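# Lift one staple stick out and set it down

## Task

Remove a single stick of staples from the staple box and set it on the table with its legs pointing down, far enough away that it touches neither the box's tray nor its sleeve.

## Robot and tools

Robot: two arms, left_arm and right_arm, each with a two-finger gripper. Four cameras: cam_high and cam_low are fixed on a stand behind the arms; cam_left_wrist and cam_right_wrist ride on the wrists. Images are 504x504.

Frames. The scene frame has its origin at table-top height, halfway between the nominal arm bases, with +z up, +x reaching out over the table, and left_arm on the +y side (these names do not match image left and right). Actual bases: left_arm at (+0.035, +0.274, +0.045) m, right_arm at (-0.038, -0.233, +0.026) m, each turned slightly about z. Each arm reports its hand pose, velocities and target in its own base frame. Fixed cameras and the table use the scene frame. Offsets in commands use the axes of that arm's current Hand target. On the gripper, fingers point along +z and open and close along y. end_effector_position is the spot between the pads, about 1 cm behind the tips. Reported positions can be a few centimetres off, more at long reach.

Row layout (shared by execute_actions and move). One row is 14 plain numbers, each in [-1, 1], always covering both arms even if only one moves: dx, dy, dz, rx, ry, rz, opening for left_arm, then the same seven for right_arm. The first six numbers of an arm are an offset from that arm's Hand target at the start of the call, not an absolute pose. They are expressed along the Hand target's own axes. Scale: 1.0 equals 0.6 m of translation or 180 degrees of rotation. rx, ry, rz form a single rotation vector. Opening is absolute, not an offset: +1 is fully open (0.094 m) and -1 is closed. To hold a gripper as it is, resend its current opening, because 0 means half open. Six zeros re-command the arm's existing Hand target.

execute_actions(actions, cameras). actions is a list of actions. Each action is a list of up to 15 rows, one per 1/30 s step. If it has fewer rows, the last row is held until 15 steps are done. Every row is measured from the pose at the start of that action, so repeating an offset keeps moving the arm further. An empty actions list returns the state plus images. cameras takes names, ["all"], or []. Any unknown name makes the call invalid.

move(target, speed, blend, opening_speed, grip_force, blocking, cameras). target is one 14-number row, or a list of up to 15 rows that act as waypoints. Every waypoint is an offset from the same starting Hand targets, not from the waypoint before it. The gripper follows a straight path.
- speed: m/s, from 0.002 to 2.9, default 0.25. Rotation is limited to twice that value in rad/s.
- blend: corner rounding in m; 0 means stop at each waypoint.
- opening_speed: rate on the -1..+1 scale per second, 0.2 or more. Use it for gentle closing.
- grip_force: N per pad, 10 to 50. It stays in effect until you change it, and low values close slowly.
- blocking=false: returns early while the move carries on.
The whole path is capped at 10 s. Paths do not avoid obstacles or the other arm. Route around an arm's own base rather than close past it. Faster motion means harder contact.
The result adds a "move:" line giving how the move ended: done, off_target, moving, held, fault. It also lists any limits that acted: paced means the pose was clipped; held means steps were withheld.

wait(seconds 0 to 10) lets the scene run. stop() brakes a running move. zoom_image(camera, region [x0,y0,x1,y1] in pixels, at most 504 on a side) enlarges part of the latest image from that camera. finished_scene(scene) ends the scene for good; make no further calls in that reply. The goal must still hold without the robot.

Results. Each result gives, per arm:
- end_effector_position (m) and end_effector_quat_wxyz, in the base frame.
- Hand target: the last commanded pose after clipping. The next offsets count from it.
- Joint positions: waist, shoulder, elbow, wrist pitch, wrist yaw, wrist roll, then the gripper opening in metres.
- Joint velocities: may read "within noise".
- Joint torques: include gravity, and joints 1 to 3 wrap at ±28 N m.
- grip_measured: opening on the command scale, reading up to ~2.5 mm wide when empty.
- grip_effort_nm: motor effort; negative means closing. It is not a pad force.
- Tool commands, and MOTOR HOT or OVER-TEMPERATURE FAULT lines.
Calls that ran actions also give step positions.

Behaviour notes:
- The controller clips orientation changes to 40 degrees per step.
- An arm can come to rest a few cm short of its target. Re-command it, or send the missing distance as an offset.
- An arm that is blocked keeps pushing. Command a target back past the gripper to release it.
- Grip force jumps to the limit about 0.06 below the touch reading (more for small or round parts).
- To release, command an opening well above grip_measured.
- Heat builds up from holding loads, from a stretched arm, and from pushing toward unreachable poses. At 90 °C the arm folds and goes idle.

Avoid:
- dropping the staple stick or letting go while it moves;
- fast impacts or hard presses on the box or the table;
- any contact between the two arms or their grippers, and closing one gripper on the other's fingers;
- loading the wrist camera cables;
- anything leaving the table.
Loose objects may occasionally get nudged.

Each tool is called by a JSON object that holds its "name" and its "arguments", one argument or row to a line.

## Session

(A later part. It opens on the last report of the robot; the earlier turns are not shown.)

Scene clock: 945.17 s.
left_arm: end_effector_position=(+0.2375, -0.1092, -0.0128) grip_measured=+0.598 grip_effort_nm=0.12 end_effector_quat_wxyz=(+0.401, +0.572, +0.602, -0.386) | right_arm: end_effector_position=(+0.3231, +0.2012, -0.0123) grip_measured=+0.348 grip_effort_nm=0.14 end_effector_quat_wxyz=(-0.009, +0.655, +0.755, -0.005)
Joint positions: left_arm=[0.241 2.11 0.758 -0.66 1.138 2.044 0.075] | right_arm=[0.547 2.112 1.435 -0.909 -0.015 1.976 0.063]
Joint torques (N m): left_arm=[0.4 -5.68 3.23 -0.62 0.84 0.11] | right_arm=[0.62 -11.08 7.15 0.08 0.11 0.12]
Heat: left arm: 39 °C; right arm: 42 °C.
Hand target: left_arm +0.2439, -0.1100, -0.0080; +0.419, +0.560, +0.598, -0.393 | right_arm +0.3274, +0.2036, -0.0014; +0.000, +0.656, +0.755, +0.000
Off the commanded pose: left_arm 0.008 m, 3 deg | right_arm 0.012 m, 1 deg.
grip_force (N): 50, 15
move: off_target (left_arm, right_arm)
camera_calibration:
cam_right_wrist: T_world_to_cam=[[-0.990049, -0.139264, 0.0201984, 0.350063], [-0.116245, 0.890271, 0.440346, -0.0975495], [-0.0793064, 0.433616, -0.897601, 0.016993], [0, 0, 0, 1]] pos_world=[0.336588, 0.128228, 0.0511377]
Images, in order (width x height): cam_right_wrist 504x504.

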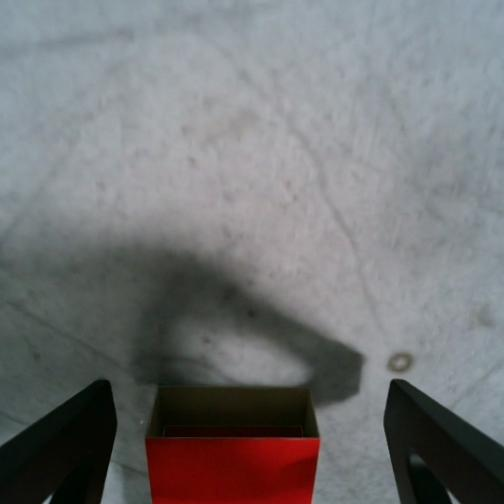

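{"name": "move", "arguments": {
  "target": [0,0,0,0,0,0,0.6,0,0.011,0,0,0,0,0.35],
  "speed": 0.05,
  "cameras": []
}}

{"name": "move", "arguments": {
  "target": [0,0,0,0,0,0,0.6,0,0,0,0,0,0,-0.25],
  "speed": 0.05,
  "grip_force": [50,20],
  "cameras": ["cam_right_wrist"]
}}

Scene clock: 956.23 s.
left_arm: end_effector_position=(+0.2375, -0.1092, -0.0128) grip_measured=+0.598 grip_effort_nm=0.12 end_effector_quat_wxyz=(+0.401, +0.572, +0.602, -0.386) | right_arm: end_effector_position=(+0.3306, +0.2059, -0.0044) grip_measured=+0.348 grip_effort_nm=0.13 end_effector_quat_wxyz=(-0.006, +0.655, +0.755, +0.005)
Joint positions: left_arm=[0.241 2.11 0.758 -0.66 1.138 2.044 0.075] | right_arm=[0.547 2.112 1.469 -0.922 -0.015 1.976 0.063]
Joint torques (N m): left_arm=[0.4 -5.7 3.28 -0.61 0.8 0.09] | right_arm=[-0.05 -9.61 7.24 0.1 0.12 0.05]
Heat: left arm: 39 °C; right arm: 43 °C.
Hand target: left_arm +0.2439, -0.1100, -0.0080; +0.419, +0.560, +0.598, -0.393 | right_arm +0.3339, +0.2046, -0.0013; +0.000, +0.656, +0.755, +0.000
Off the commanded pose: left_arm 0.008 m, 3 deg | right_arm 0.005 m, 1 deg.
grip_force (N): 50, 15
move: off_target (left_arm)
No camera images: "cameras" was empty.

Scene clock: 958.77 s.
left_arm: end_effector_position=(+0.2375, -0.1092, -0.0128) grip_measured=+0.598 grip_effort_nm=0.12 end_effector_quat_wxyz=(+0.401, +0.572, +0.602, -0.386) | right_arm: end_effector_position=(+0.3304, +0.2057, -0.0044) grip_measured=-0.246 grip_effort_nm=-0.17 end_effector_quat_wxyz=(-0.006, +0.655, +0.755, +0.005)
Joint positions: left_arm=[0.241 2.11 0.758 -0.66 1.138 2.044 0.075] | right_arm=[0.547 2.112 1.469 -0.923 -0.015 1.976 0.035]
Joint torques (N m): left_arm=[0.39 -5.68 3.25 -0.6 0.81 0.08] | right_arm=[-0.05 -9.62 7.27 0.11 0.12 0.04]
Heat: left arm: 39 °C; right arm: 43 °C.
Hand target: left_arm +0.2439, -0.1100, -0.0080; +0.419, +0.560, +0.598, -0.393 | right_arm +0.3339, +0.2046, -0.0013; +0.000, +0.656, +0.755, +0.000
Off the commanded pose: left_arm 0.008 m, 3 deg | right_arm 0.005 m, 1 deg.
grip_force (N): 50, 20
move: off_target (left_arm)
camera_calibration:
cam_right_wrist: T_world_to_cam=[[-0.99024, -0.139364, 0.00167656, 0.357856], [-0.123881, 0.885611, 0.447602, -0.100614], [-0.0638644, 0.443026, -0.894231, 0.0156698], [0, 0, 0, 1]] pos_world=[0.342899, 0.132035, 0.0584476]
Images, in order (width x height): cam_right_wrist 504x504.

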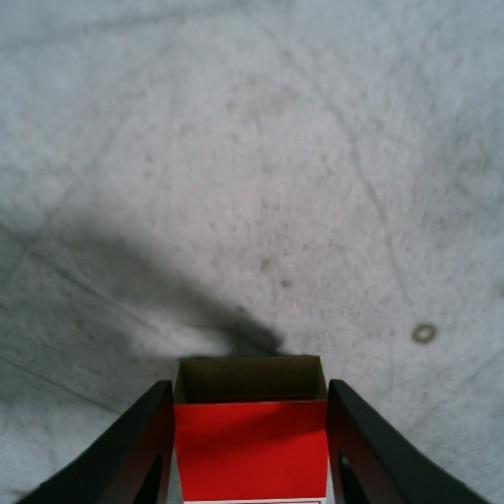

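{"name": "move", "arguments": {
  "target": [0,0,0,0,0,0,0.6,0,0,0,0,0,0,0.2],
  "cameras": []
}}

{"name": "move", "arguments": {
  "target": [0,0,0,0,0,0,0.6,0,0,0.028,0,0,0,0.2],
  "speed": 0.05,
  "cameras": ["cam_right_wrist"]
}}

Scene clock: 970.87 s.
left_arm: end_effector_position=(+0.2375, -0.1092, -0.0128) grip_measured=+0.598 grip_effort_nm=0.12 end_effector_quat_wxyz=(+0.401, +0.572, +0.602, -0.386) | right_arm: end_effector_position=(+0.3304, +0.2057, -0.0044) grip_measured=+0.198 grip_effort_nm=0.13 end_effector_quat_wxyz=(-0.006, +0.655, +0.755, +0.005)
Joint positions: left_arm=[0.241 2.11 0.758 -0.66 1.138 2.044 0.075] | right_arm=[0.547 2.112 1.469 -0.923 -0.015 1.976 0.056]
Joint torques (N m): left_arm=[0.4 -5.59 3.21 -0.59 0.83 0.1] | right_arm=[-0.03 -9.62 7.27 0.11 0.12 0.05]
Heat: left arm: 38 °C; right arm: 43 °C.
Hand target: left_arm +0.2439, -0.1100, -0.0080; +0.419, +0.560, +0.598, -0.393 | right_arm +0.3339, +0.2046, -0.0013; +0.000, +0.656, +0.755, +0.000
Off the commanded pose: left_arm 0.008 m, 3 deg | right_arm 0.005 m, 1 deg.
grip_force (N): 50, 20
move: off_target (left_arm)
No camera images: "cameras" was empty.

Scene clock: 971.83 s.
left_arm: end_effector_position=(+0.2375, -0.1092, -0.0128) grip_measured=+0.598 grip_effort_nm=0.12 end_effector_quat_wxyz=(+0.401, +0.572, +0.602, -0.386) | right_arm: end_effector_position=(+0.3346, +0.2083, -0.0094) grip_measured=+0.198 grip_effort_nm=0.13 end_effector_quat_wxyz=(-0.004, +0.655, +0.755, +0.011)
Joint positions: left_arm=[0.241 2.11 0.758 -0.66 1.138 2.044 0.075] | right_arm=[0.547 2.126 1.469 -0.896 -0.015 1.976 0.056]
Joint torques (N m): left_arm=[0.46 -5.59 3.3 -0.59 0.81 0.11] | right_arm=[-0.03 -8.84 4.72 0.39 0.11 0.05]
Heat: left arm: 38 °C; right arm: 43 °C.
Hand target: left_arm +0.2439, -0.1100, -0.0080; +0.419, +0.560, +0.598, -0.393 | right_arm +0.3339, +0.2046, -0.0181; +0.000, +0.656, +0.755, +0.000
Off the commanded pose: left_arm 0.008 m, 3 deg | right_arm 0.010 m, 1 deg.
grip_force (N): 50, 20
move: off_target (left_arm)
camera_calibration:
cam_right_wrist: T_world_to_cam=[[-0.990189, -0.139356, -0.0102489, 0.362259], [-0.12889, 0.882563, 0.452184, -0.0978167], [-0.0539694, 0.449069, -0.891866, 0.00572973], [0, 0, 0, 1]] pos_world=[0.346407, 0.13424, 0.0530541]
Images, in order (width x height): cam_right_wrist 504x504.

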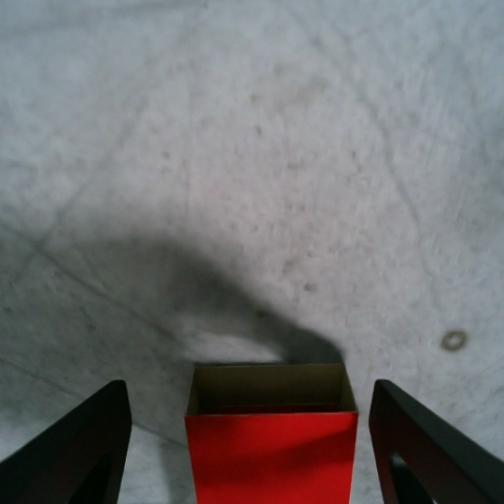

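{"name": "move", "arguments": {
  "target": [0,0,0,0,0,0,0.6,-0.004,-0.011,0,0,0,0,0.2],
  "speed": 0.05,
  "cameras": ["cam_right_wrist"]
}}

Scene clock: 979.90 s.
left_arm: end_effector_position=(+0.2375, -0.1092, -0.0128) grip_measured=+0.598 grip_effort_nm=0.12 end_effector_quat_wxyz=(+0.401, +0.572, +0.602, -0.386) | right_arm: end_effector_position=(+0.3268, +0.2035, -0.0177) grip_measured=+0.198 grip_effort_nm=0.13 end_effector_quat_wxyz=(-0.008, +0.655, +0.755, +0.001)
Joint positions: left_arm=[0.241 2.11 0.758 -0.66 1.138 2.044 0.075] | right_arm=[0.547 2.126 1.433 -0.882 -0.015 1.976 0.056]
Joint torques (N m): left_arm=[0.32 -5.63 3.23 -0.58 0.83 0.09] | right_arm=[0.08 -10.41 4.49 0.36 0.12 0.06]
Heat: left arm: 38 °C; right arm: 43 °C.
Hand target: left_arm +0.2439, -0.1100, -0.0080; +0.419, +0.560, +0.598, -0.393 | right_arm +0.3278, +0.2013, -0.0180; +0.000, +0.656, +0.755, +0.000
Off the commanded pose: left_arm 0.008 m, 3 deg | right_arm 0.002 m, 1 deg.
grip_force (N): 50, 20
move: off_target (left_arm)
camera_calibration:
cam_right_wrist: T_world_to_cam=[[-0.990205, -0.139305, 0.009413, 0.354068], [-0.120635, 0.887539, 0.444658, -0.0946806], [-0.0702976, 0.439167, -0.895651, 0.0073417], [0, 0, 0, 1]] pos_world=[0.339695, 0.130132, 0.0453433]
Images, in order (width x height): cam_right_wrist 504x504.

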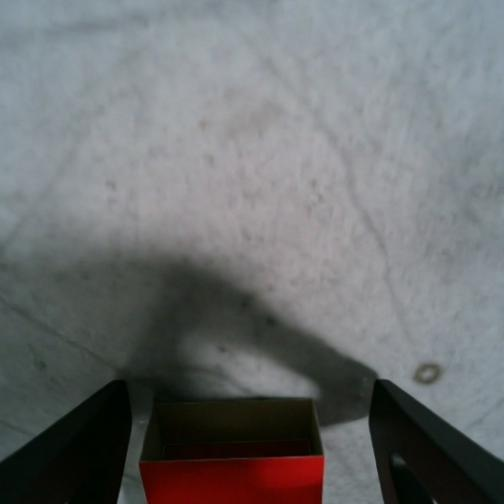

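{"name": "move", "arguments": {
  "target": [0,0,0,0,0,0,0.6,0.0007,0.0068,-0.0833,0,0,0,0.35],
  "speed": 0.1,
  "cameras": []
}}

{"name": "move", "arguments": {
  "target": [0,0,0,0,0,0,0.6,0.0,0.0,0.0825,0,0,0,0.35],
  "speed": 0.06,
  "cameras": ["cam_right_wrist"]
}}

Scene clock: 999.73 s.
left_arm: end_effector_position=(+0.2375, -0.1092, -0.0128) grip_measured=+0.598 grip_effort_nm=0.12 end_effector_quat_wxyz=(+0.401, +0.572, +0.602, -0.386) | right_arm: end_effector_position=(+0.3248, +0.2023, +0.0115) grip_measured=+0.348 grip_effort_nm=0.13 end_effector_quat_wxyz=(-0.013, +0.655, +0.755, -0.016)
Joint positions: left_arm=[0.241 2.11 0.758 -0.66 1.138 2.044 0.075] | right_arm=[0.547 2.106 1.527 -1.03 -0.015 1.976 0.063]
Joint torques (N m): left_arm=[0.36 -5.6 3.3 -0.6 0.82 0.07] | right_arm=[-0.23 -13.23 7.12 0.02 0.12 0.03]
Heat: left arm: 38 °C; right arm: 41 °C.
Hand target: left_arm +0.2439, -0.1100, -0.0080; +0.419, +0.560, +0.598, -0.393 | right_arm +0.3317, +0.2023, +0.0319; +0.000, +0.656, +0.755, +0.000
Off the commanded pose: left_arm 0.008 m, 3 deg | right_arm 0.022 m, 2 deg.
grip_force (N): 50, 20
move: off_target (left_arm, right_arm)
No camera images: "cameras" was empty.

Scene clock: 1001.17 s.
left_arm: end_effector_position=(+0.2375, -0.1092, -0.0128) grip_measured=+0.598 grip_effort_nm=0.12 end_effector_quat_wxyz=(+0.401, +0.572, +0.602, -0.386) | right_arm: end_effector_position=(+0.3323, +0.2069, -0.0089) grip_measured=+0.348 grip_effort_nm=0.13 end_effector_quat_wxyz=(-0.004, +0.655, +0.755, +0.011)
Joint positions: left_arm=[0.241 2.11 0.758 -0.66 1.138 2.044 0.075] | right_arm=[0.547 2.114 1.454 -0.891 -0.015 1.976 0.063]
Joint torques (N m): left_arm=[0.42 -5.71 3.3 -0.6 0.82 0.11] | right_arm=[-0.25 -8.75 4.62 0.39 0.12 0.03]
Heat: left arm: 38 °C; right arm: 41 °C.
Hand target: left_arm +0.2439, -0.1100, -0.0080; +0.419, +0.560, +0.598, -0.393 | right_arm +0.3317, +0.2022, -0.0177; +0.000, +0.656, +0.755, +0.000
Off the commanded pose: left_arm 0.008 m, 3 deg | right_arm 0.010 m, 1 deg.
grip_force (N): 50, 20
move: off_target (left_arm)
camera_calibration:
cam_right_wrist: T_world_to_cam=[[-0.990195, -0.139262, -0.0109261, 0.359705], [-0.129092, 0.882387, 0.45247, -0.0969507], [-0.0533708, 0.449444, -0.891713, 0.006456], [0, 0, 0, 1]] pos_world=[0.344007, 0.13274, 0.0535544]
Images, in order (width x height): cam_right_wrist 504x504.

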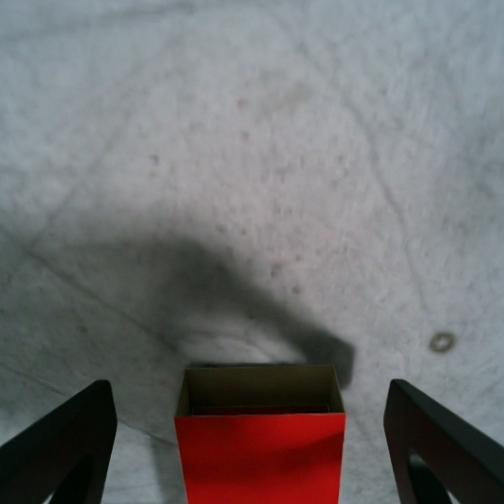

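{"name": "move", "arguments": {
  "target": [0,0,0,0,0,0,0.6,0,0,0,0,0,0,-0.28],
  "grip_force": [50,20],
  "cameras": ["cam_right_wrist"]
}}

Scene clock: 1007.57 s.
left_arm: end_effector_position=(+0.2375, -0.1092, -0.0128) grip_measured=+0.598 grip_effort_nm=0.12 end_effector_quat_wxyz=(+0.401, +0.572, +0.602, -0.386) | right_arm: end_effector_position=(+0.3325, +0.2070, -0.0089) grip_measured=-0.248 grip_effort_nm=-0.40 end_effector_quat_wxyz=(-0.004, +0.655, +0.755, +0.012)
Joint positions: left_arm=[0.241 2.11 0.758 -0.66 1.138 2.044 0.075] | right_arm=[0.547 2.114 1.454 -0.891 -0.015 1.976 0.035]
Joint torques (N m): left_arm=[0.43 -5.64 3.4 -0.61 0.82 0.12] | right_arm=[-0.27 -8.73 4.63 0.4 0.11 0.02]
Heat: left arm: 38 °C; right arm: 41 °C.
Hand target: left_arm +0.2439, -0.1100, -0.0080; +0.419, +0.560, +0.598, -0.393 | right_arm +0.3317, +0.2023, -0.0177; +0.000, +0.656, +0.755, +0.000
Off the commanded pose: left_arm 0.008 m, 3 deg | right_arm 0.010 m, 1 deg.
grip_force (N): 50, 20
move: off_target (left_arm)
camera_calibration:
cam_right_wrist: T_world_to_cam=[[-0.990185, -0.139276, -0.0116402, 0.359954], [-0.129413, 0.882234, 0.452676, -0.0968939], [-0.0527773, 0.449739, -0.891599, 0.00617261], [0, 0, 0, 1]] pos_world=[0.344207, 0.13284, 0.0535549]
Images, in order (width x height): cam_right_wrist 504x504.

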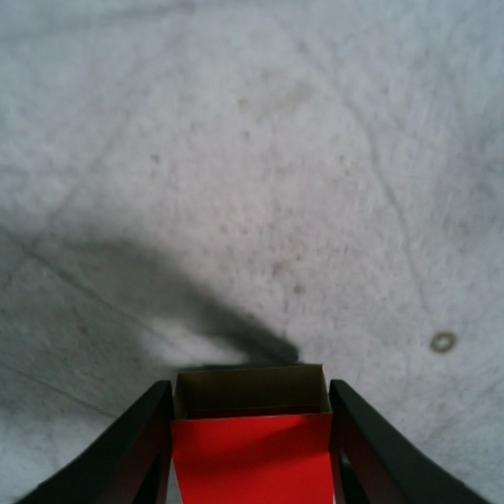

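{"name": "move", "arguments": {
  "target": [
    [-0.0822,-0.0108,0.1382,0,0.139,0,0.3,0,0,0,0,0,0,-0.28],
    [-0.0378,-0.0097,0.19,0,0.139,0,0.3,0,0,0,0,0,0,-0.28]
  ],
  "speed": 0.12,
  "cameras": ["cam_left_wrist"]
}}

Scene clock: 1031.10 s.
left_arm: end_effector_position=(+0.2454, -0.2208, -0.0252) grip_measured=+0.302 grip_effort_nm=-0.12 end_effector_quat_wxyz=(+0.274, +0.631, +0.679, -0.257) | right_arm: end_effector_position=(+0.3325, +0.2070, -0.0089) grip_measured=-0.252 grip_effort_nm=-0.44 end_effector_quat_wxyz=(-0.004, +0.655, +0.755, +0.012)
Joint positions: left_arm=[-0.388 1.81 0.612 0.032 0.675 0.966 0.061] | right_arm=[0.547 2.114 1.454 -0.891 -0.015 1.976 0.035]
Joint torques (N m): left_arm=[-0.46 -5.31 3.85 1.05 0.41 -0.1] | right_arm=[-0.24 -8.75 4.63 0.39 0.12 0.02]
Heat: left arm: 38 °C; right arm: 41 °C.
Hand target: left_arm +0.2456, -0.2250, -0.0255; +0.279, +0.632, +0.674, -0.262 | right_arm +0.3317, +0.2023, -0.0177; +0.000, +0.656, +0.755, +0.000
Off the commanded pose: left_arm 0.004 m, 1 deg | right_arm 0.010 m, 1 deg.
grip_force (N): 50, 20
move: done
camera_calibration:
cam_left_wrist: T_world_to_cam=[[-0.992884, -0.118495, -0.0118525, 0.219063], [-0.107605, 0.935341, -0.336984, 0.263916], [0.0510172, -0.333311, -0.941436, -0.0194505], [0, 0, 0, 1]] pos_world=[0.246895, -0.227377, 0.0732205]
Images, in order (width x height): cam_left_wrist 504x504.

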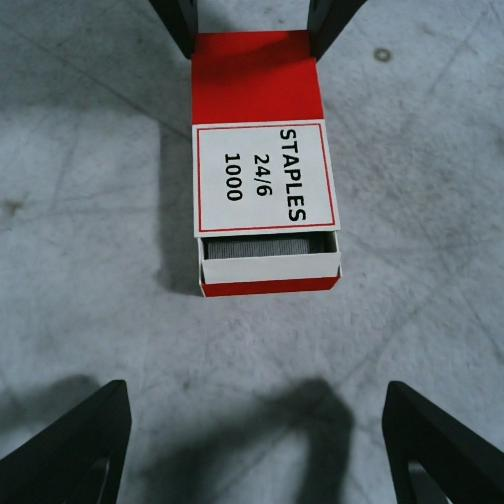

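{"name": "move", "arguments": {
  "target": [-0.032,0.0045,0.0305,-0.022,0,-0.022,0.3,0,0,0,0,0,0,-0.28],
  "speed": 0.06,
  "cameras": ["cam_left_wrist"]
}}

Scene clock: 1058.57 s.
left_arm: end_effector_position=(+0.2523, -0.2491, -0.0210) grip_measured=+0.302 grip_effort_nm=-0.12 end_effector_quat_wxyz=(+0.292, +0.598, +0.706, -0.244) | right_arm: end_effector_position=(+0.3325, +0.2070, -0.0089) grip_measured=-0.252 grip_effort_nm=-0.44 end_effector_quat_wxyz=(-0.004, +0.655, +0.755, +0.012)
Joint positions: left_arm=[-0.498 1.81 0.6 0.19 0.583 0.738 0.061] | right_arm=[0.547 2.114 1.454 -0.891 -0.015 1.976 0.035]
Joint torques (N m): left_arm=[-0.39 -5.07 3.43 1.29 0.32 -0.08] | right_arm=[-0.24 -8.76 4.63 0.39 0.12 0.03]
Heat: left arm: 37 °C; right arm: 41 °C.
Hand target: left_arm +0.2501, -0.2513, -0.0249; +0.292, +0.598, +0.704, -0.248 | right_arm +0.3317, +0.2023, -0.0177; +0.000, +0.656, +0.755, +0.000
Off the commanded pose: left_arm 0.005 m, 1 deg | right_arm 0.010 m, 1 deg.
grip_force (N): 50, 20
move: done
camera_calibration:
cam_left_wrist: T_world_to_cam=[[-0.977, -0.212412, -0.018782, 0.195094], [-0.192992, 0.918249, -0.345792, 0.309571], [0.0906971, -0.334214, -0.938123, -0.03549], [0, 0, 0, 1]] pos_world=[0.253571, -0.254685, 0.0774177]
Images, in order (width x height): cam_left_wrist 504x504.

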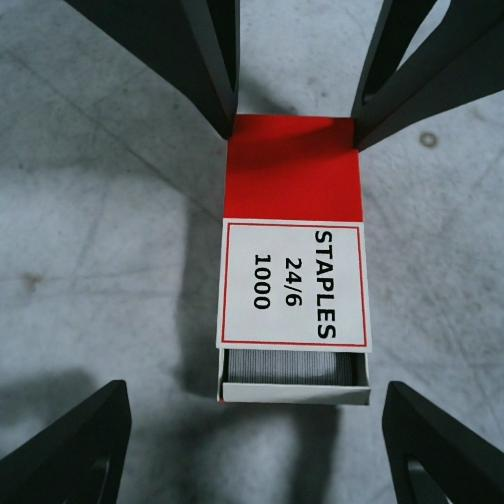

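{"name": "move", "arguments": {
  "target": [0.0,-0.0175,0.0212,0,0,0,0.3,0,0,0,0,0,0,-0.28],
  "speed": 0.06,
  "cameras": ["cam_left_wrist"]
}}

Scene clock: 1072.70 s.
left_arm: end_effector_position=(+0.2429, -0.2598, -0.0313) grip_measured=+0.302 grip_effort_nm=-0.12 end_effector_quat_wxyz=(+0.290, +0.598, +0.706, -0.245) | right_arm: end_effector_position=(+0.3325, +0.2070, -0.0089) grip_measured=-0.252 grip_effort_nm=-0.44 end_effector_quat_wxyz=(-0.004, +0.655, +0.755, +0.012)
Joint positions: left_arm=[-0.55 1.847 0.575 0.277 0.558 0.685 0.061] | right_arm=[0.547 2.114 1.454 -0.891 -0.015 1.976 0.035]
Joint torques (N m): left_arm=[-0.4 -5.46 3.29 1.49 0.3 -0.06] | right_arm=[-0.25 -8.75 4.62 0.4 0.12 0.03]
Heat: left arm: 36 °C; right arm: 41 °C.
Hand target: left_arm +0.2410, -0.2619, -0.0339; +0.292, +0.598, +0.704, -0.248 | right_arm +0.3317, +0.2023, -0.0177; +0.000, +0.656, +0.755, +0.000
Off the commanded pose: left_arm 0.004 m, 0 deg | right_arm 0.010 m, 1 deg.
grip_force (N): 50, 20
move: done
camera_calibration:
cam_left_wrist: T_world_to_cam=[[-0.977334, -0.211208, -0.0144681, 0.183959], [-0.193403, 0.918559, -0.34474, 0.314213], [0.0861017, -0.334128, -0.938587, -0.0467342], [0, 0, 0, 1]] pos_world=[0.244583, -0.265385, 0.0671191]
Images, in order (width x height): cam_left_wrist 504x504.

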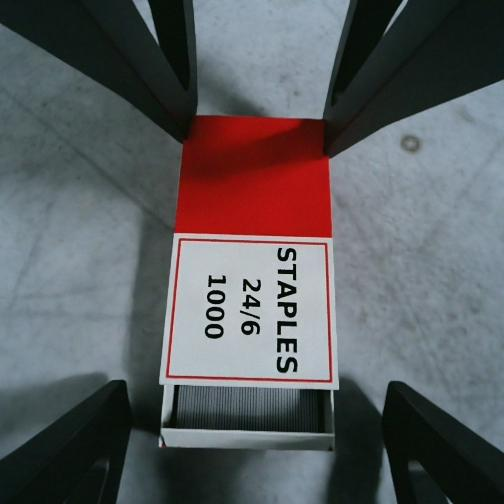

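{"name": "move", "arguments": {
  "target": [0.0071,0.0042,-0.0118,0,0,0,0.3,0,0,0,0,0,0,-0.28],
  "speed": 0.06,
  "cameras": ["cam_left_wrist"]
}}

Scene clock: 1082.50 s.
left_arm: end_effector_position=(+0.2445, -0.2560, -0.0317) grip_measured=+0.302 grip_effort_nm=-0.12 end_effector_quat_wxyz=(+0.292, +0.598, +0.705, -0.245) | right_arm: end_effector_position=(+0.3325, +0.2070, -0.0089) grip_measured=-0.252 grip_effort_nm=-0.44 end_effector_quat_wxyz=(-0.004, +0.655, +0.755, +0.012)
Joint positions: left_arm=[-0.534 1.847 0.571 0.278 0.566 0.701 0.061] | right_arm=[0.547 2.114 1.454 -0.891 -0.015 1.976 0.035]
Joint torques (N m): left_arm=[0.64 -6.86 2.92 1.14 0.33 0.05] | right_arm=[-0.25 -8.75 4.62 0.4 0.12 0.03]
Heat: left arm: 36 °C; right arm: 40 °C.
Hand target: left_arm +0.2422, -0.2535, -0.0319; +0.292, +0.598, +0.704, -0.248 | right_arm +0.3317, +0.2023, -0.0177; +0.000, +0.656, +0.755, +0.000
Off the commanded pose: left_arm 0.003 m, 0 deg | right_arm 0.010 m, 1 deg.
grip_force (N): 50, 20
move: done
camera_calibration:
cam_left_wrist: T_world_to_cam=[[-0.977259, -0.2113, -0.0178259, 0.186144], [-0.192099, 0.917772, -0.347552, 0.310321], [0.089798, -0.336224, -0.937491, -0.0473104], [0, 0, 0, 1]] pos_world=[0.245772, -0.261379, 0.0668178]
Images, in order (width x height): cam_left_wrist 504x504.

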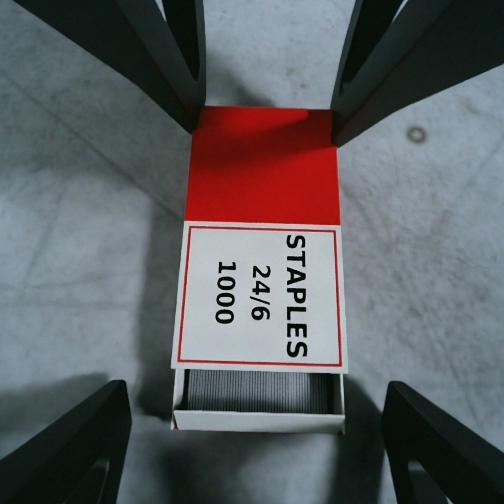

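{"name": "move", "arguments": {
  "target": [0,0,0,0,0,0,-0.29,0,0,0,0,0,0,-0.28],
  "grip_force": [35,20],
  "cameras": []
}}

{"name": "move", "arguments": {
  "target": [0.04,0,-0.04,0,0,0,-0.29,0,0,0,0,0,0,-0.28],
  "speed": 0.03,
  "cameras": ["cam_left_wrist","cam_right_wrist"]
}}

Scene clock: 1089.27 s.
left_arm: end_effector_position=(+0.2447, -0.2557, -0.0317) grip_measured=-0.227 grip_effort_nm=-0.70 end_effector_quat_wxyz=(+0.292, +0.598, +0.706, -0.244) | right_arm: end_effector_position=(+0.3332, +0.2074, -0.0088) grip_measured=-0.252 grip_effort_nm=-0.44 end_effector_quat_wxyz=(-0.003, +0.655, +0.755, +0.013)
Joint positions: left_arm=[-0.533 1.847 0.571 0.278 0.566 0.702 0.036] | right_arm=[0.547 2.114 1.454 -0.887 -0.014 1.976 0.035]
Joint torques (N m): left_arm=[0.55 -6.94 2.93 1.16 0.32 0.04] | right_arm=[-0.25 -8.76 4.64 0.37 0.11 0.02]
Heat: left arm: 37 °C; right arm: 40 °C.
Hand target: left_arm +0.2422, -0.2536, -0.0319; +0.292, +0.598, +0.704, -0.248 | right_arm +0.3317, +0.2022, -0.0177; +0.000, +0.656, +0.755, +0.000
Off the commanded pose: left_arm 0.003 m, 0 deg | right_arm 0.010 m, 2 deg.
grip_force (N): 35, 20
move: done
No camera images: "cameras" was empty.

Scene clock: 1090.83 s.
left_arm: end_effector_position=(+0.2432, -0.2298, -0.0321) grip_measured=-0.229 grip_effort_nm=-0.75 end_effector_quat_wxyz=(+0.303, +0.597, +0.700, -0.251) | right_arm: end_effector_position=(+0.3307, +0.2275, -0.0078) grip_measured=-0.252 grip_effort_nm=-0.45 end_effector_quat_wxyz=(-0.035, +0.652, +0.757, +0.041)
Joint positions: left_arm=[-0.434 1.824 0.513 0.278 0.636 0.797 0.036] | right_arm=[0.56 2.114 1.454 -0.853 -0.09 1.984 0.035]
Joint torques (N m): left_arm=[1.5 -8.92 2.13 0.53 0.26 0.3] | right_arm=[-1.44 -8.96 4.75 0.09 0.77 -0.09]
Heat: left arm: 37 °C; right arm: 40 °C.
Hand target: left_arm +0.2368, -0.2200, -0.0319; +0.292, +0.598, +0.704, -0.248 | right_arm +0.3317, +0.2022, -0.0177; +0.000, +0.656, +0.755, +0.000
Off the commanded pose: left_arm 0.012 m, 1 deg | right_arm 0.027 m, 6 deg.
grip_force (N): 35, 20
move: off_target (left_arm, right_arm)
camera_calibration:
cam_left_wrist: T_world_to_cam=[[-0.977888, -0.207885, -0.0227776, 0.191178], [-0.18469, 0.909568, -0.372258, 0.281478], [0.0981047, -0.35982, -0.92785, -0.0459387], [0, 0, 0, 1]] pos_world=[0.243444, -0.23281, 0.0665129]
cam_right_wrist: T_world_to_cam=[[-0.989278, -0.145211, -0.0155652, 0.36205], [-0.131595, 0.840114, 0.526204, -0.104921], [-0.063334, 0.522611, -0.850216, -0.0149191], [0, 0, 0, 1]] pos_world=[0.343416, 0.148516, 0.0481608]
Images, in order (width x height): cam_left_wrist 504x504, cam_right_wrist 504x504.

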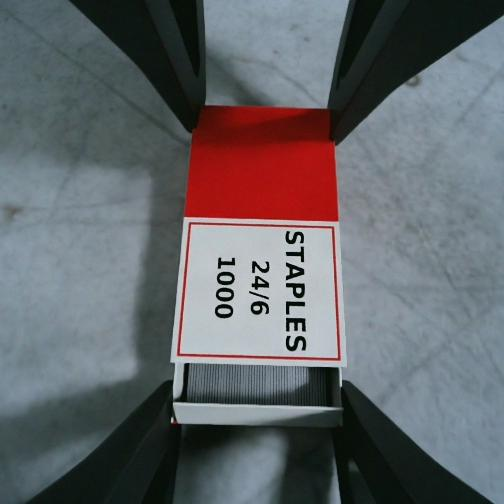

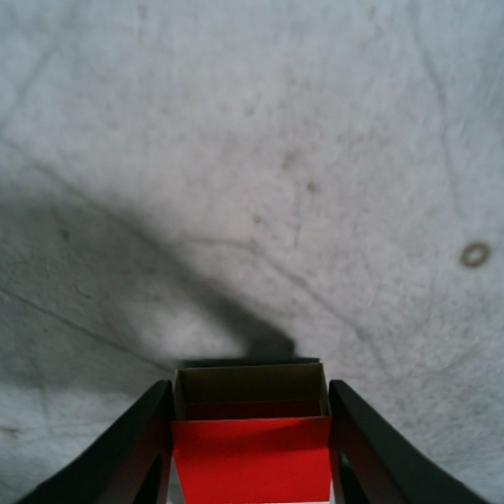

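{"name": "move", "arguments": {
  "target": [0.03,0,-0.03,0,0,0,-0.29,-0.05,0,0,0,-0.03,0,-0.28],
  "speed": 0.03,
  "cameras": ["cam_left_wrist","cam_right_wrist"]
}}

Scene clock: 1097.67 s.
left_arm: end_effector_position=(+0.2429, -0.2144, -0.0251) grip_measured=-0.229 grip_effort_nm=-0.75 end_effector_quat_wxyz=(+0.318, +0.600, +0.687, -0.259) | right_arm: end_effector_position=(+0.3293, +0.2392, -0.0062) grip_measured=-0.253 grip_effort_nm=-0.45 end_effector_quat_wxyz=(-0.060, +0.645, +0.759, +0.059)
Joint positions: left_arm=[-0.358 1.792 0.487 0.251 0.704 0.884 0.036] | right_arm=[0.56 2.114 1.454 -0.832 -0.149 1.975 0.035]
Joint torques (N m): left_arm=[2.54 -8.83 1.54 0.29 0.05 0.38] | right_arm=[-4.26 -10.07 3.9 -0.4 1.95 -0.37]
Heat: left arm: 37 °C; right arm: 41 °C.
Hand target: left_arm +0.2327, -0.1950, -0.0319; +0.292, +0.598, +0.704, -0.248 | right_arm +0.3359, +0.1725, -0.0177; +0.036, +0.655, +0.754, -0.031
Off the commanded pose: left_arm 0.023 m, 4 deg | right_arm 0.068 m, 15 deg.
grip_force (N): 35, 20
move: off_target (left_arm, right_arm)
camera_calibration:
cam_left_wrist: T_world_to_cam=[[-0.980658, -0.192359, -0.0361619, 0.197859], [-0.161259, 0.898754, -0.407721, 0.26099], [0.11093, -0.394003, -0.91239, -0.0439133], [0, 0, 0, 1]] pos_world=[0.24099, -0.213808, 0.0734999]
cam_right_wrist: T_world_to_cam=[[-0.987421, -0.157625, -0.0124163, 0.364824], [-0.13571, 0.804599, 0.578103, -0.105529], [-0.0811334, 0.572516, -0.815869, -0.0256472], [0, 0, 0, 1]] pos_world=[0.343832, 0.157098, 0.0446119]
Images, in order (width x height): cam_left_wrist 504x504, cam_right_wrist 504x504.

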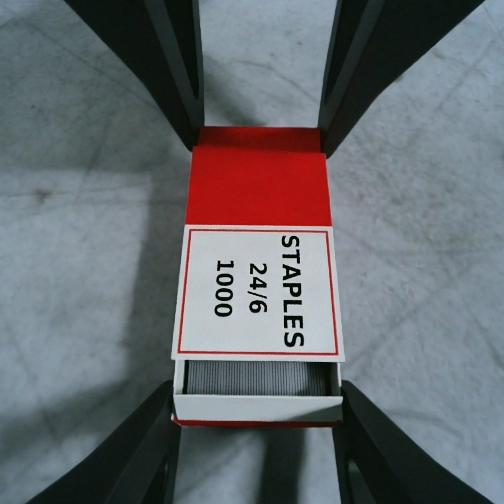

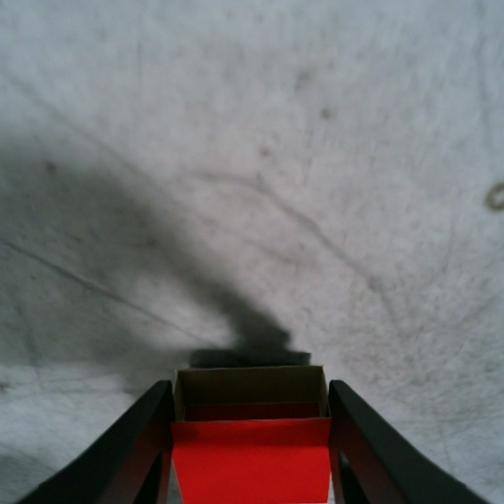

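{"name": "move", "arguments": {
  "target": [-0.008,0,0.008,0,0,0,-0.29,0.055,0,0,0,0.03,0,-0.28],
  "speed": 0.04,
  "cameras": []
}}

{"name": "move", "arguments": {
  "target": [0,0,0,0,0,0,-0.29,0,0,0,0,0,0,-0.252],
  "speed": 0.04,
  "grip_force": [35,10],
  "cameras": ["cam_left_wrist","cam_right_wrist"]
}}

Scene clock: 1123.50 s.
left_arm: end_effector_position=(+0.2408, -0.2133, -0.0266) grip_measured=-0.229 grip_effort_nm=-0.75 end_effector_quat_wxyz=(+0.312, +0.599, +0.690, -0.260) | right_arm: end_effector_position=(+0.3271, +0.2423, -0.0063) grip_measured=-0.253 grip_effort_nm=-0.44 end_effector_quat_wxyz=(-0.057, +0.647, +0.758, +0.058)
Joint positions: left_arm=[-0.358 1.791 0.487 0.237 0.702 0.885 0.036] | right_arm=[0.572 2.114 1.454 -0.832 -0.143 1.99 0.035]
Joint torques (N m): left_arm=[0.98 -8.17 2.28 0.44 -0.06 0.13] | right_arm=[-1.98 -8.65 4.78 0 1.19 -0.1]
Heat: left arm: 38 °C; right arm: 42 °C.
Hand target: left_arm +0.2339, -0.2017, -0.0318; +0.292, +0.598, +0.704, -0.248 | right_arm +0.3314, +0.2050, -0.0208; +0.000, +0.656, +0.755, +0.000
Off the commanded pose: left_arm 0.015 m, 3 deg | right_arm 0.040 m, 9 deg.
grip_force (N): 35, 20
move: off_target (left_arm, right_arm)
No camera images: "cameras" was empty.

Scene clock: 1124.00 s.
left_arm: end_effector_position=(+0.2408, -0.2133, -0.0266) grip_measured=-0.229 grip_effort_nm=-0.75 end_effector_quat_wxyz=(+0.312, +0.599, +0.690, -0.260) | right_arm: end_effector_position=(+0.3271, +0.2423, -0.0063) grip_measured=-0.248 grip_effort_nm=-0.19 end_effector_quat_wxyz=(-0.057, +0.647, +0.758, +0.058)
Joint positions: left_arm=[-0.358 1.791 0.487 0.237 0.702 0.885 0.036] | right_arm=[0.572 2.114 1.454 -0.832 -0.143 1.99 0.035]
Joint torques (N m): left_arm=[0.85 -8.23 2.26 0.43 -0.02 0.15] | right_arm=[-1.96 -8.65 4.78 -0.01 1.19 -0.11]
Heat: left arm: 38 °C; right arm: 42 °C.
Hand target: left_arm +0.2339, -0.2017, -0.0318; +0.292, +0.598, +0.704, -0.248 | right_arm +0.3314, +0.2050, -0.0208; +0.000, +0.656, +0.755, +0.000
Off the commanded pose: left_arm 0.014 m, 3 deg | right_arm 0.040 m, 9 deg.
grip_force (N): 35, 10
move: off_target (left_arm, right_arm)
camera_calibration:
cam_left_wrist: T_world_to_cam=[[-0.98085, -0.193002, -0.0261412, 0.196213], [-0.166685, 0.90127, -0.39991, 0.261175], [0.100744, -0.387894, -0.916182, -0.0410072], [0, 0, 0, 1]] pos_world=[0.240121, -0.213426, 0.0720056]
cam_right_wrist: T_world_to_cam=[[-0.987865, -0.154784, -0.012838, 0.362489], [-0.134077, 0.808141, 0.573525, -0.10963], [-0.0783973, 0.568287, -0.819087, -0.0275964], [0, 0, 0, 1]] pos_world=[0.341228, 0.160387, 0.0449254]
Images, in order (width x height): cam_left_wrist 504x504, cam_right_wrist 504x504.

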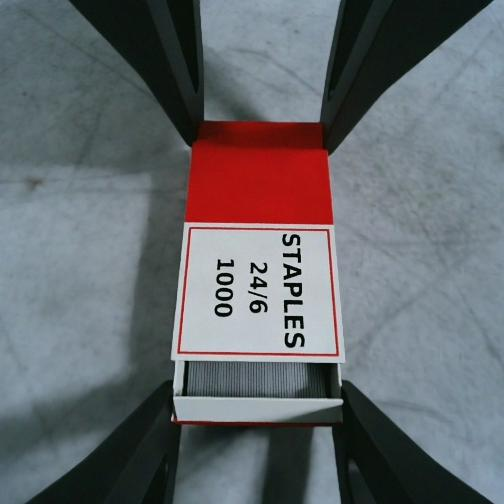

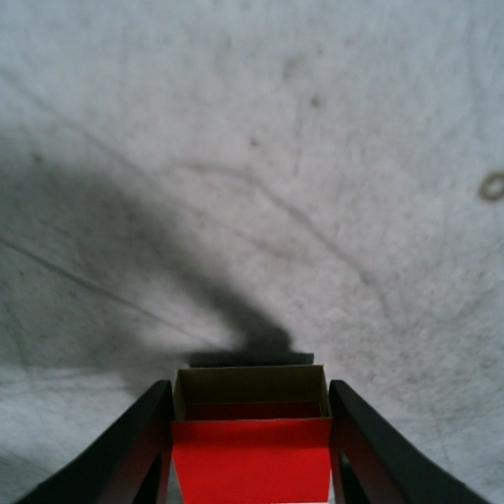

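{"name": "move", "arguments": {
  "target": [0.025,0,-0.025,0,0,0,-0.29,-0.02,0,0,0,0,0,-0.252],
  "speed": 0.03,
  "cameras": ["cam_left_wrist","cam_right_wrist"]
}}

Scene clock: 1138.87 s.
left_arm: end_effector_position=(+0.2403, -0.1984, -0.0250) grip_measured=-0.229 grip_effort_nm=-0.75 end_effector_quat_wxyz=(+0.318, +0.600, +0.687, -0.260) | right_arm: end_effector_position=(+0.3258, +0.2545, -0.0049) grip_measured=-0.248 grip_effort_nm=-0.19 end_effector_quat_wxyz=(-0.083, +0.639, +0.761, +0.079)
Joint positions: left_arm=[-0.296 1.771 0.471 0.196 0.734 0.959 0.036] | right_arm=[0.572 2.114 1.45 -0.803 -0.205 1.98 0.035]
Joint torques (N m): left_arm=[2.32 -8.31 1.74 0.18 0.01 0.36] | right_arm=[-4.48 -9.92 3.49 -0.22 1.66 -0.32]
Heat: left arm: 38 °C; right arm: 41 °C.
Hand target: left_arm +0.2303, -0.1807, -0.0319; +0.292, +0.598, +0.704, -0.248 | right_arm +0.3329, +0.1931, -0.0208; +0.000, +0.656, +0.755, +0.000
Off the commanded pose: left_arm 0.021 m, 4 deg | right_arm 0.064 m, 13 deg.
grip_force (N): 35, 10
move: off_target (left_arm, right_arm)
camera_calibration:
cam_left_wrist: T_world_to_cam=[[-0.980906, -0.191166, -0.035772, 0.198737], [-0.160366, 0.899087, -0.407339, 0.246163], [0.110031, -0.393824, -0.912576, -0.0370169], [0, 0, 0, 1]] pos_world=[0.238491, -0.197908, 0.0736001]
cam_right_wrist: T_world_to_cam=[[-0.985581, -0.168704, -0.0129739, 0.365974], [-0.139514, 0.76688, 0.626443, -0.107993], [-0.0957337, 0.619221, -0.779359, -0.0405758], [0, 0, 0, 1]] pos_world=[0.341746, 0.169684, 0.0407765]
Images, in order (width x height): cam_left_wrist 504x504, cam_right_wrist 504x504.

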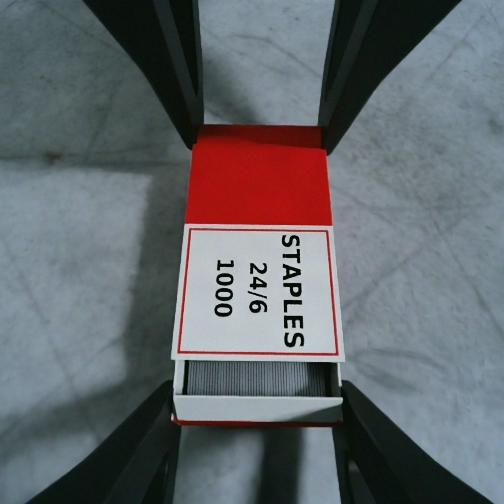

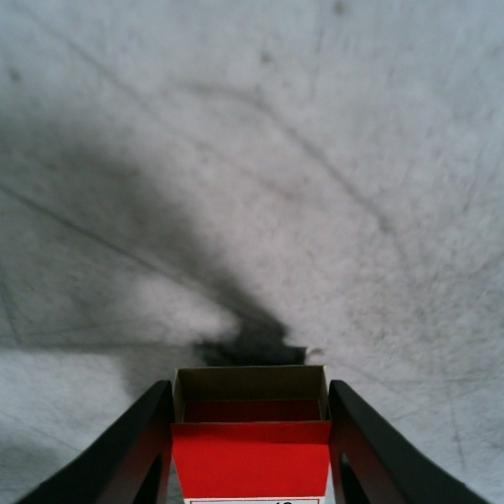

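{"name": "move", "arguments": {
  "target": [0,0,0,0,0,0,-0.26,0,0,0,0,0,0,-0.252],
  "speed": 0.03,
  "grip_force": [12,10],
  "cameras": ["cam_left_wrist"]
}}

{"name": "zoom_image", "arguments": {
  "camera": "cam_left_wrist",
  "region": [150, 110, 360, 440]
}}

Scene clock: 1175.10 s.
left_arm: end_effector_position=(+0.2402, -0.1984, -0.0250) grip_measured=-0.221 grip_effort_nm=-0.34 end_effector_quat_wxyz=(+0.318, +0.600, +0.686, -0.260) | right_arm: end_effector_position=(+0.3258, +0.2545, -0.0049) grip_measured=-0.248 grip_effort_nm=-0.19 end_effector_quat_wxyz=(-0.083, +0.639, +0.761, +0.079)
Joint positions: left_arm=[-0.296 1.771 0.471 0.196 0.734 0.959 0.037] | right_arm=[0.572 2.114 1.45 -0.803 -0.205 1.98 0.035]
Joint torques (N m): left_arm=[2.37 -8.21 1.7 0.2 0 0.37] | right_arm=[-4.49 -9.92 3.48 -0.23 1.66 -0.31]
Heat: left arm: 37 °C; right arm: 42 °C.
Hand target: left_arm +0.2303, -0.1807, -0.0319; +0.292, +0.598, +0.704, -0.248 | right_arm +0.3330, +0.1931, -0.0208; +0.000, +0.656, +0.755, +0.000
Off the commanded pose: left_arm 0.021 m, 4 deg | right_arm 0.064 m, 13 deg.
grip_force (N): 12, 10
move: off_target (left_arm, right_arm)
camera_calibration:
cam_left_wrist: T_world_to_cam=[[-0.980988, -0.190776, -0.0355879, 0.198723], [-0.160063, 0.899072, -0.407493, 0.246082], [0.109736, -0.394049, -0.912515, -0.0369842], [0, 0, 0, 1]] pos_world=[0.238392, -0.197908, 0.0736002]
Images, in order (width x height): cam_left_wrist 504x504.

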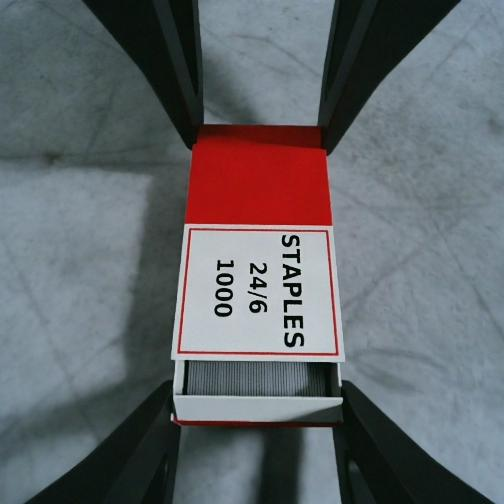

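Scaled by 1.527 from the camera's 504x504 image, which has a finer 720x720 frame.

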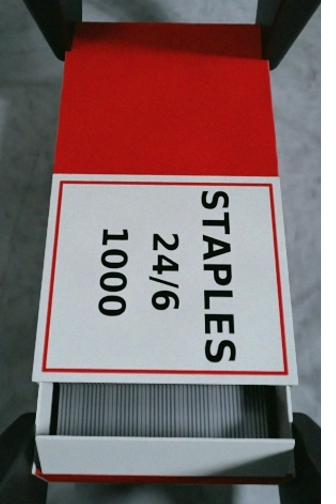

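{"name": "move", "arguments": {
  "target": [0.025,0,-0.025,0,0,0,-0.29,-0.07,0,0,0,-0.04,0,-0.29],
  "speed": 0.03,
  "grip_force": [25,12],
  "cameras": ["cam_left_wrist","cam_right_wrist"]
}}

Scene clock: 1189.17 s.
left_arm: end_effector_position=(+0.2383, -0.1798, -0.0232) grip_measured=-0.221 grip_effort_nm=-0.57 end_effector_quat_wxyz=(+0.323, +0.604, +0.680, -0.262) | right_arm: end_effector_position=(+0.3297, +0.2389, -0.0100) grip_measured=-0.248 grip_effort_nm=-0.30 end_effector_quat_wxyz=(-0.062, +0.629, +0.772, +0.066)
Joint positions: left_arm=[-0.211 1.754 0.464 0.119 0.781 1.076 0.037] | right_arm=[0.554 2.114 1.435 -0.806 -0.16 1.929 0.035]
Joint torques (N m): left_arm=[2.78 -8.2 1.54 0.04 -0.09 0.31] | right_arm=[-6.8 -10.93 2.81 -0.55 2.24 -0.24]
Heat: left arm: 37 °C; right arm: 42 °C.
Hand target: left_arm +0.2269, -0.1598, -0.0319; +0.292, +0.598, +0.704, -0.248 | right_arm +0.3388, +0.1515, -0.0208; +0.048, +0.655, +0.753, -0.041
Off the commanded pose: left_arm 0.025 m, 5 deg | right_arm 0.088 m, 18 deg.
grip_force (N): 25, 12
move: off_target (left_arm, right_arm)
camera_calibration:
cam_left_wrist: T_world_to_cam=[[-0.982744, -0.179412, -0.0450078, 0.20271], [-0.144517, 0.896607, -0.418581, 0.225414], [0.115453, -0.404854, -0.907063, -0.0309622], [0, 0, 0, 1]] pos_world=[0.235363, -0.178275, 0.0753931]
cam_right_wrist: T_world_to_cam=[[-0.980116, -0.196977, -0.0239377, 0.371937], [-0.173219, 0.790515, 0.587435, -0.0871379], [-0.0967879, 0.579901, -0.808917, -0.0250797], [0, 0, 0, 1]] pos_world=[0.34702, 0.156691, 0.0398038]
Images, in order (width x height): cam_left_wrist 504x504, cam_right_wrist 504x504.

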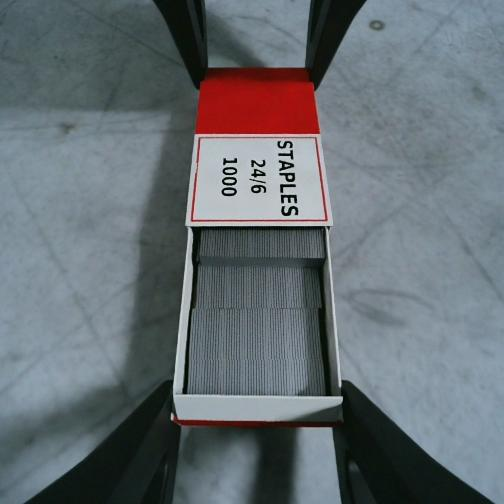

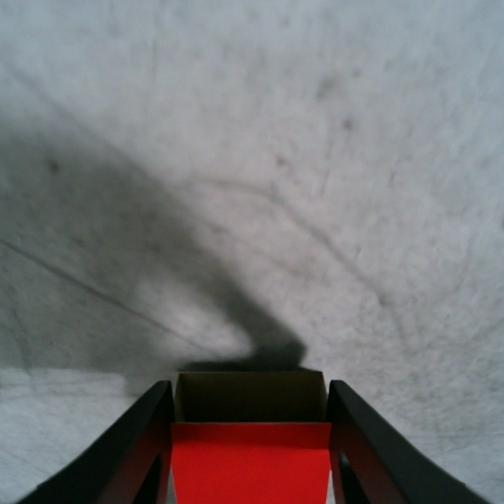

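{"name": "zoom_image", "arguments": {
  "camera": "cam_left_wrist",
  "region": [160, 210, 360, 440]
}}

Scaled by 2.191 from the camera's 504x504 image, which has a finer 720x720 frame.

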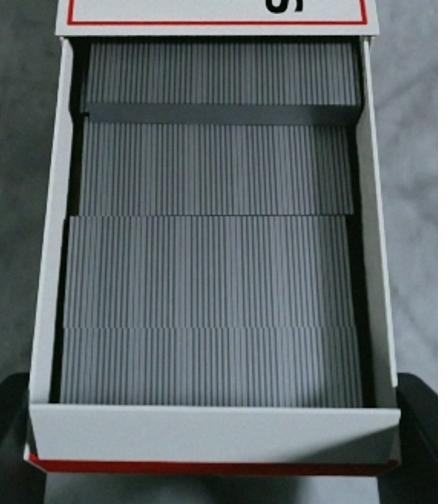

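{"name": "move", "arguments": {
  "target": [0.025,0,-0.025,0,0,0,-0.29,0.03,0,0,0,0.0,0,-0.29],
  "speed": 0.03,
  "grip_force": [25,12],
  "cameras": ["cam_left_wrist","cam_right_wrist"]
}}

Scene clock: 1220.67 s.
left_arm: end_effector_position=(+0.2247, -0.1421, -0.0339) grip_measured=-0.221 grip_effort_nm=-0.57 end_effector_quat_wxyz=(+0.296, +0.597, +0.701, -0.253) | right_arm: end_effector_position=(+0.3437, +0.1864, -0.0121) grip_measured=-0.253 grip_effort_nm=-0.30 end_effector_quat_wxyz=(+0.038, +0.651, +0.759, +0.000)
Joint positions: left_arm=[-0.075 1.735 0.443 -0.044 0.772 1.239 0.037] | right_arm=[0.527 2.114 1.437 -0.869 0.071 1.944 0.035]
Joint torques (N m): left_arm=[0.5 -6.94 3.18 0.29 0.25 0.07] | right_arm=[-0.72 -8.13 4.77 0.01 0.46 0.11]
Heat: left arm: 37 °C; right arm: 44 °C.
Hand target: left_arm +0.2235, -0.1389, -0.0319; +0.292, +0.598, +0.704, -0.248 | right_arm +0.3363, +0.1692, -0.0231; +0.048, +0.655, +0.753, -0.041
Off the commanded pose: left_arm 0.004 m, 1 deg | right_arm 0.022 m, 5 deg.
grip_force (N): 25, 12
move: off_target (right_arm)
camera_calibration:
cam_left_wrist: T_world_to_cam=[[-0.97856, -0.205592, -0.0123247, 0.192087], [-0.187045, 0.912142, -0.364708, 0.198683], [0.086223, -0.354584, -0.93104, -0.0109678], [0, 0, 0, 1]] pos_world=[0.226077, -0.145625, 0.0646174]
cam_right_wrist: T_world_to_cam=[[-0.987318, -0.151276, -0.0481609, 0.368991], [-0.158165, 0.911104, 0.380621, -0.0721855], [-0.0136991, 0.383411, -0.923476, 0.0116498], [0, 0, 0, 1]] pos_world=[0.353054, 0.117121, 0.0560046]
Images, in order (width x height): cam_left_wrist 504x504, cam_right_wrist 504x504.

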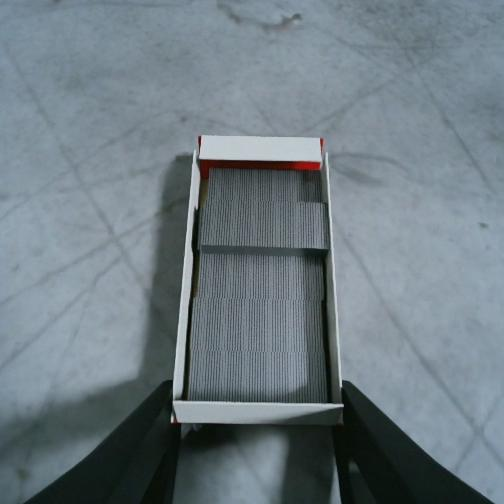

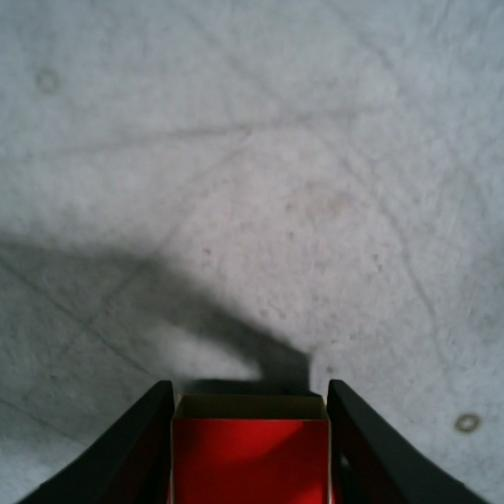

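{"name": "zoom_image", "arguments": {
  "camera": "cam_left_wrist",
  "region": [165, 120, 350, 430]
}}

Scaled by 1.626 from the camera's 504x504 image, which has a finer 720x720 frame.

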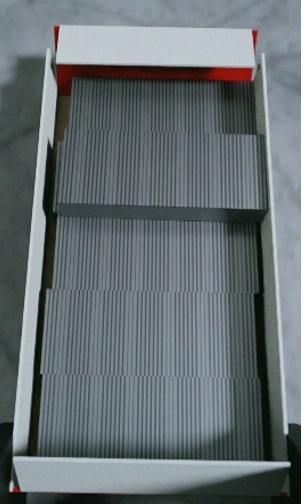

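{"name": "move", "arguments": {
  "target": [0,0,0,0,0,0,0.2,0,0,0,0,0,0,0.2],
  "opening_speed": 0.5,
  "grip_force": [50,50],
  "cameras": ["cam_left_wrist"]
}}

{"name": "move", "arguments": {
  "target": [
    [0.0058,0,-0.0767,0,0,0,0.2,-0.025,0,-0.198,0,0.04,0,0.2],
    [-0.163,0.0027,-0.0417,-0.1952,0.1959,-0.4706,-0.3,-0.06,0,-0.198,0,0.04,0,0.2]
  ],
  "speed": 0.2,
  "blend": 0.01,
  "cameras": ["cam_high","cam_left_wrist","cam_right_wrist"]
}}

Scene clock: 1280.53 s.
left_arm: end_effector_position=(+0.2203, -0.1426, -0.0335) grip_measured=+0.198 grip_effort_nm=0.13 end_effector_quat_wxyz=(+0.291, +0.596, +0.702, -0.260) | right_arm: end_effector_position=(+0.3418, +0.1799, -0.0149) grip_measured=+0.198 grip_effort_nm=0.13 end_effector_quat_wxyz=(+0.046, +0.650, +0.758, -0.016)
Joint positions: left_arm=[-0.075 1.732 0.443 -0.068 0.778 1.246 0.056] | right_arm=[0.527 2.122 1.437 -0.885 0.097 1.945 0.056]
Joint torques (N m): left_arm=[0.58 -6.64 3.26 0.46 0.18 0.03] | right_arm=[-0.75 -8.66 4.7 0.1 0.22 0.12]
Heat: left arm: 37 °C; right arm: 41 °C.
Hand target: left_arm +0.2235, -0.1389, -0.0319; +0.292, +0.598, +0.704, -0.248 | right_arm +0.3363, +0.1693, -0.0230; +0.048, +0.655, +0.753, -0.041
Off the commanded pose: left_arm 0.005 m, 1 deg | right_arm 0.015 m, 3 deg.
move: off_target (right_arm)
camera_calibration:
cam_left_wrist: T_world_to_cam=[[-0.979856, -0.199654, 0.00450622, 0.189418], [-0.187498, 0.911962, -0.364925, 0.198577], [0.0687491, -0.358419, -0.931026, -0.00707816], [0, 0, 0, 1]] pos_world=[0.223322, -0.145813, 0.065022]
Images, in order (width x height): cam_left_wrist 504x504.

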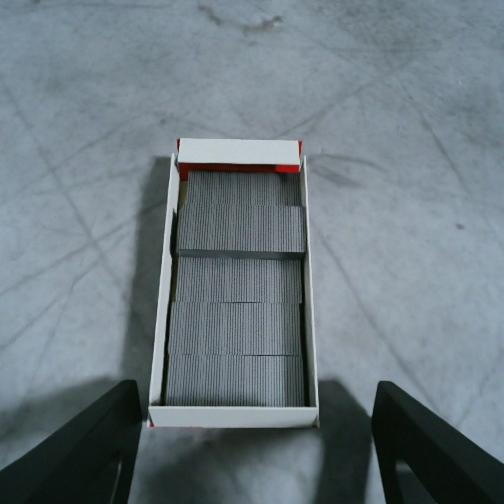

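Scene clock: 1286.67 s.
left_arm: end_effector_position=(+0.2254, -0.1844, +0.0501) grip_measured=-0.298 grip_effort_nm=-0.12 end_effector_quat_wxyz=(-0.012, -0.079, +0.997, -0.001) | right_arm: end_effector_position=(+0.3432, +0.1527, +0.0839) grip_measured=+0.198 grip_effort_nm=0.14 end_effector_quat_wxyz=(-0.003, +0.657, +0.754, -0.009)
Joint positions: left_arm=[-0.678 1.709 1.148 -1.027 0.018 -0.835 0.033] | right_arm=[0.417 1.999 1.661 -1.252 0.003 1.85 0.056]
Joint velocities: left_arm=[within noise] | right_arm=[-0.007 0.007 0.002 -0.022 0.007 -0.154 -0.001]
Joint torques (N m): left_arm=[-0.43 -5.82 7.61 0.1 -0.15 -0.11] | right_arm=[-0.68 -13.07 5.11 0.07 -0.04 -0.08]
Heat: left arm: 37 °C; right arm: 41 °C.
Hand target: left_arm +0.2334, -0.1893, +0.0549; +0.000, -0.079, +0.997, +0.000 | right_arm +0.3391, +0.1486, +0.0993; +0.000, +0.656, +0.755, +0.000
Off the commanded pose: left_arm 0.011 m, 1 deg | right_arm 0.017 m, 1 deg.
move: off_target (left_arm, right_arm); target 2's new opening was sent with left_arm's hand 0.011 m and 1 deg from that target
camera_calibration:
cam_left_wrist: T_world_to_cam=[[0.178494, -0.98299, -0.0432494, -0.217471], [-0.882054, -0.179335, 0.435684, 0.18343], [-0.436029, -0.0396187, -0.89906, 0.226414], [0, 0, 0, 1]] pos_world=[0.299335, -0.171906, 0.114237]
cam_right_wrist: T_world_to_cam=[[-0.990669, -0.135109, 0.0179003, 0.361094], [-0.114665, 0.897256, 0.426361, -0.09475], [-0.0736663, 0.42033, -0.904376, 0.126546], [0, 0, 0, 1]] pos_world=[0.356182, 0.0806112, 0.148379]
Images, in order (width x height): cam_high 504x504, cam_left_wrist 504x504, cam_right_wrist 504x504.

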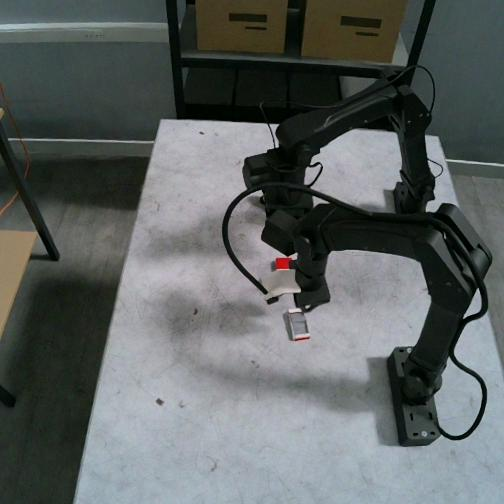

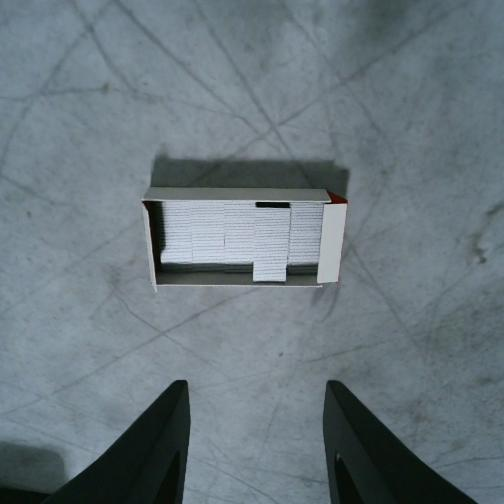

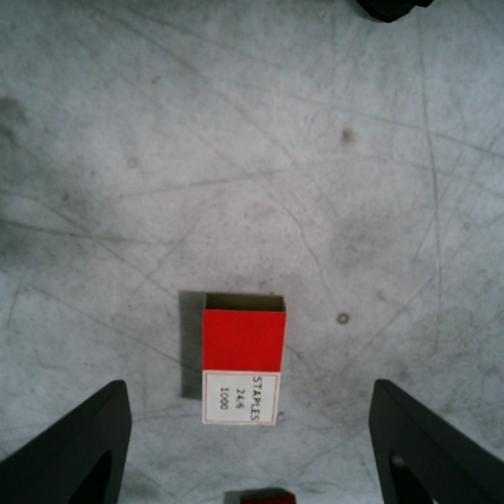

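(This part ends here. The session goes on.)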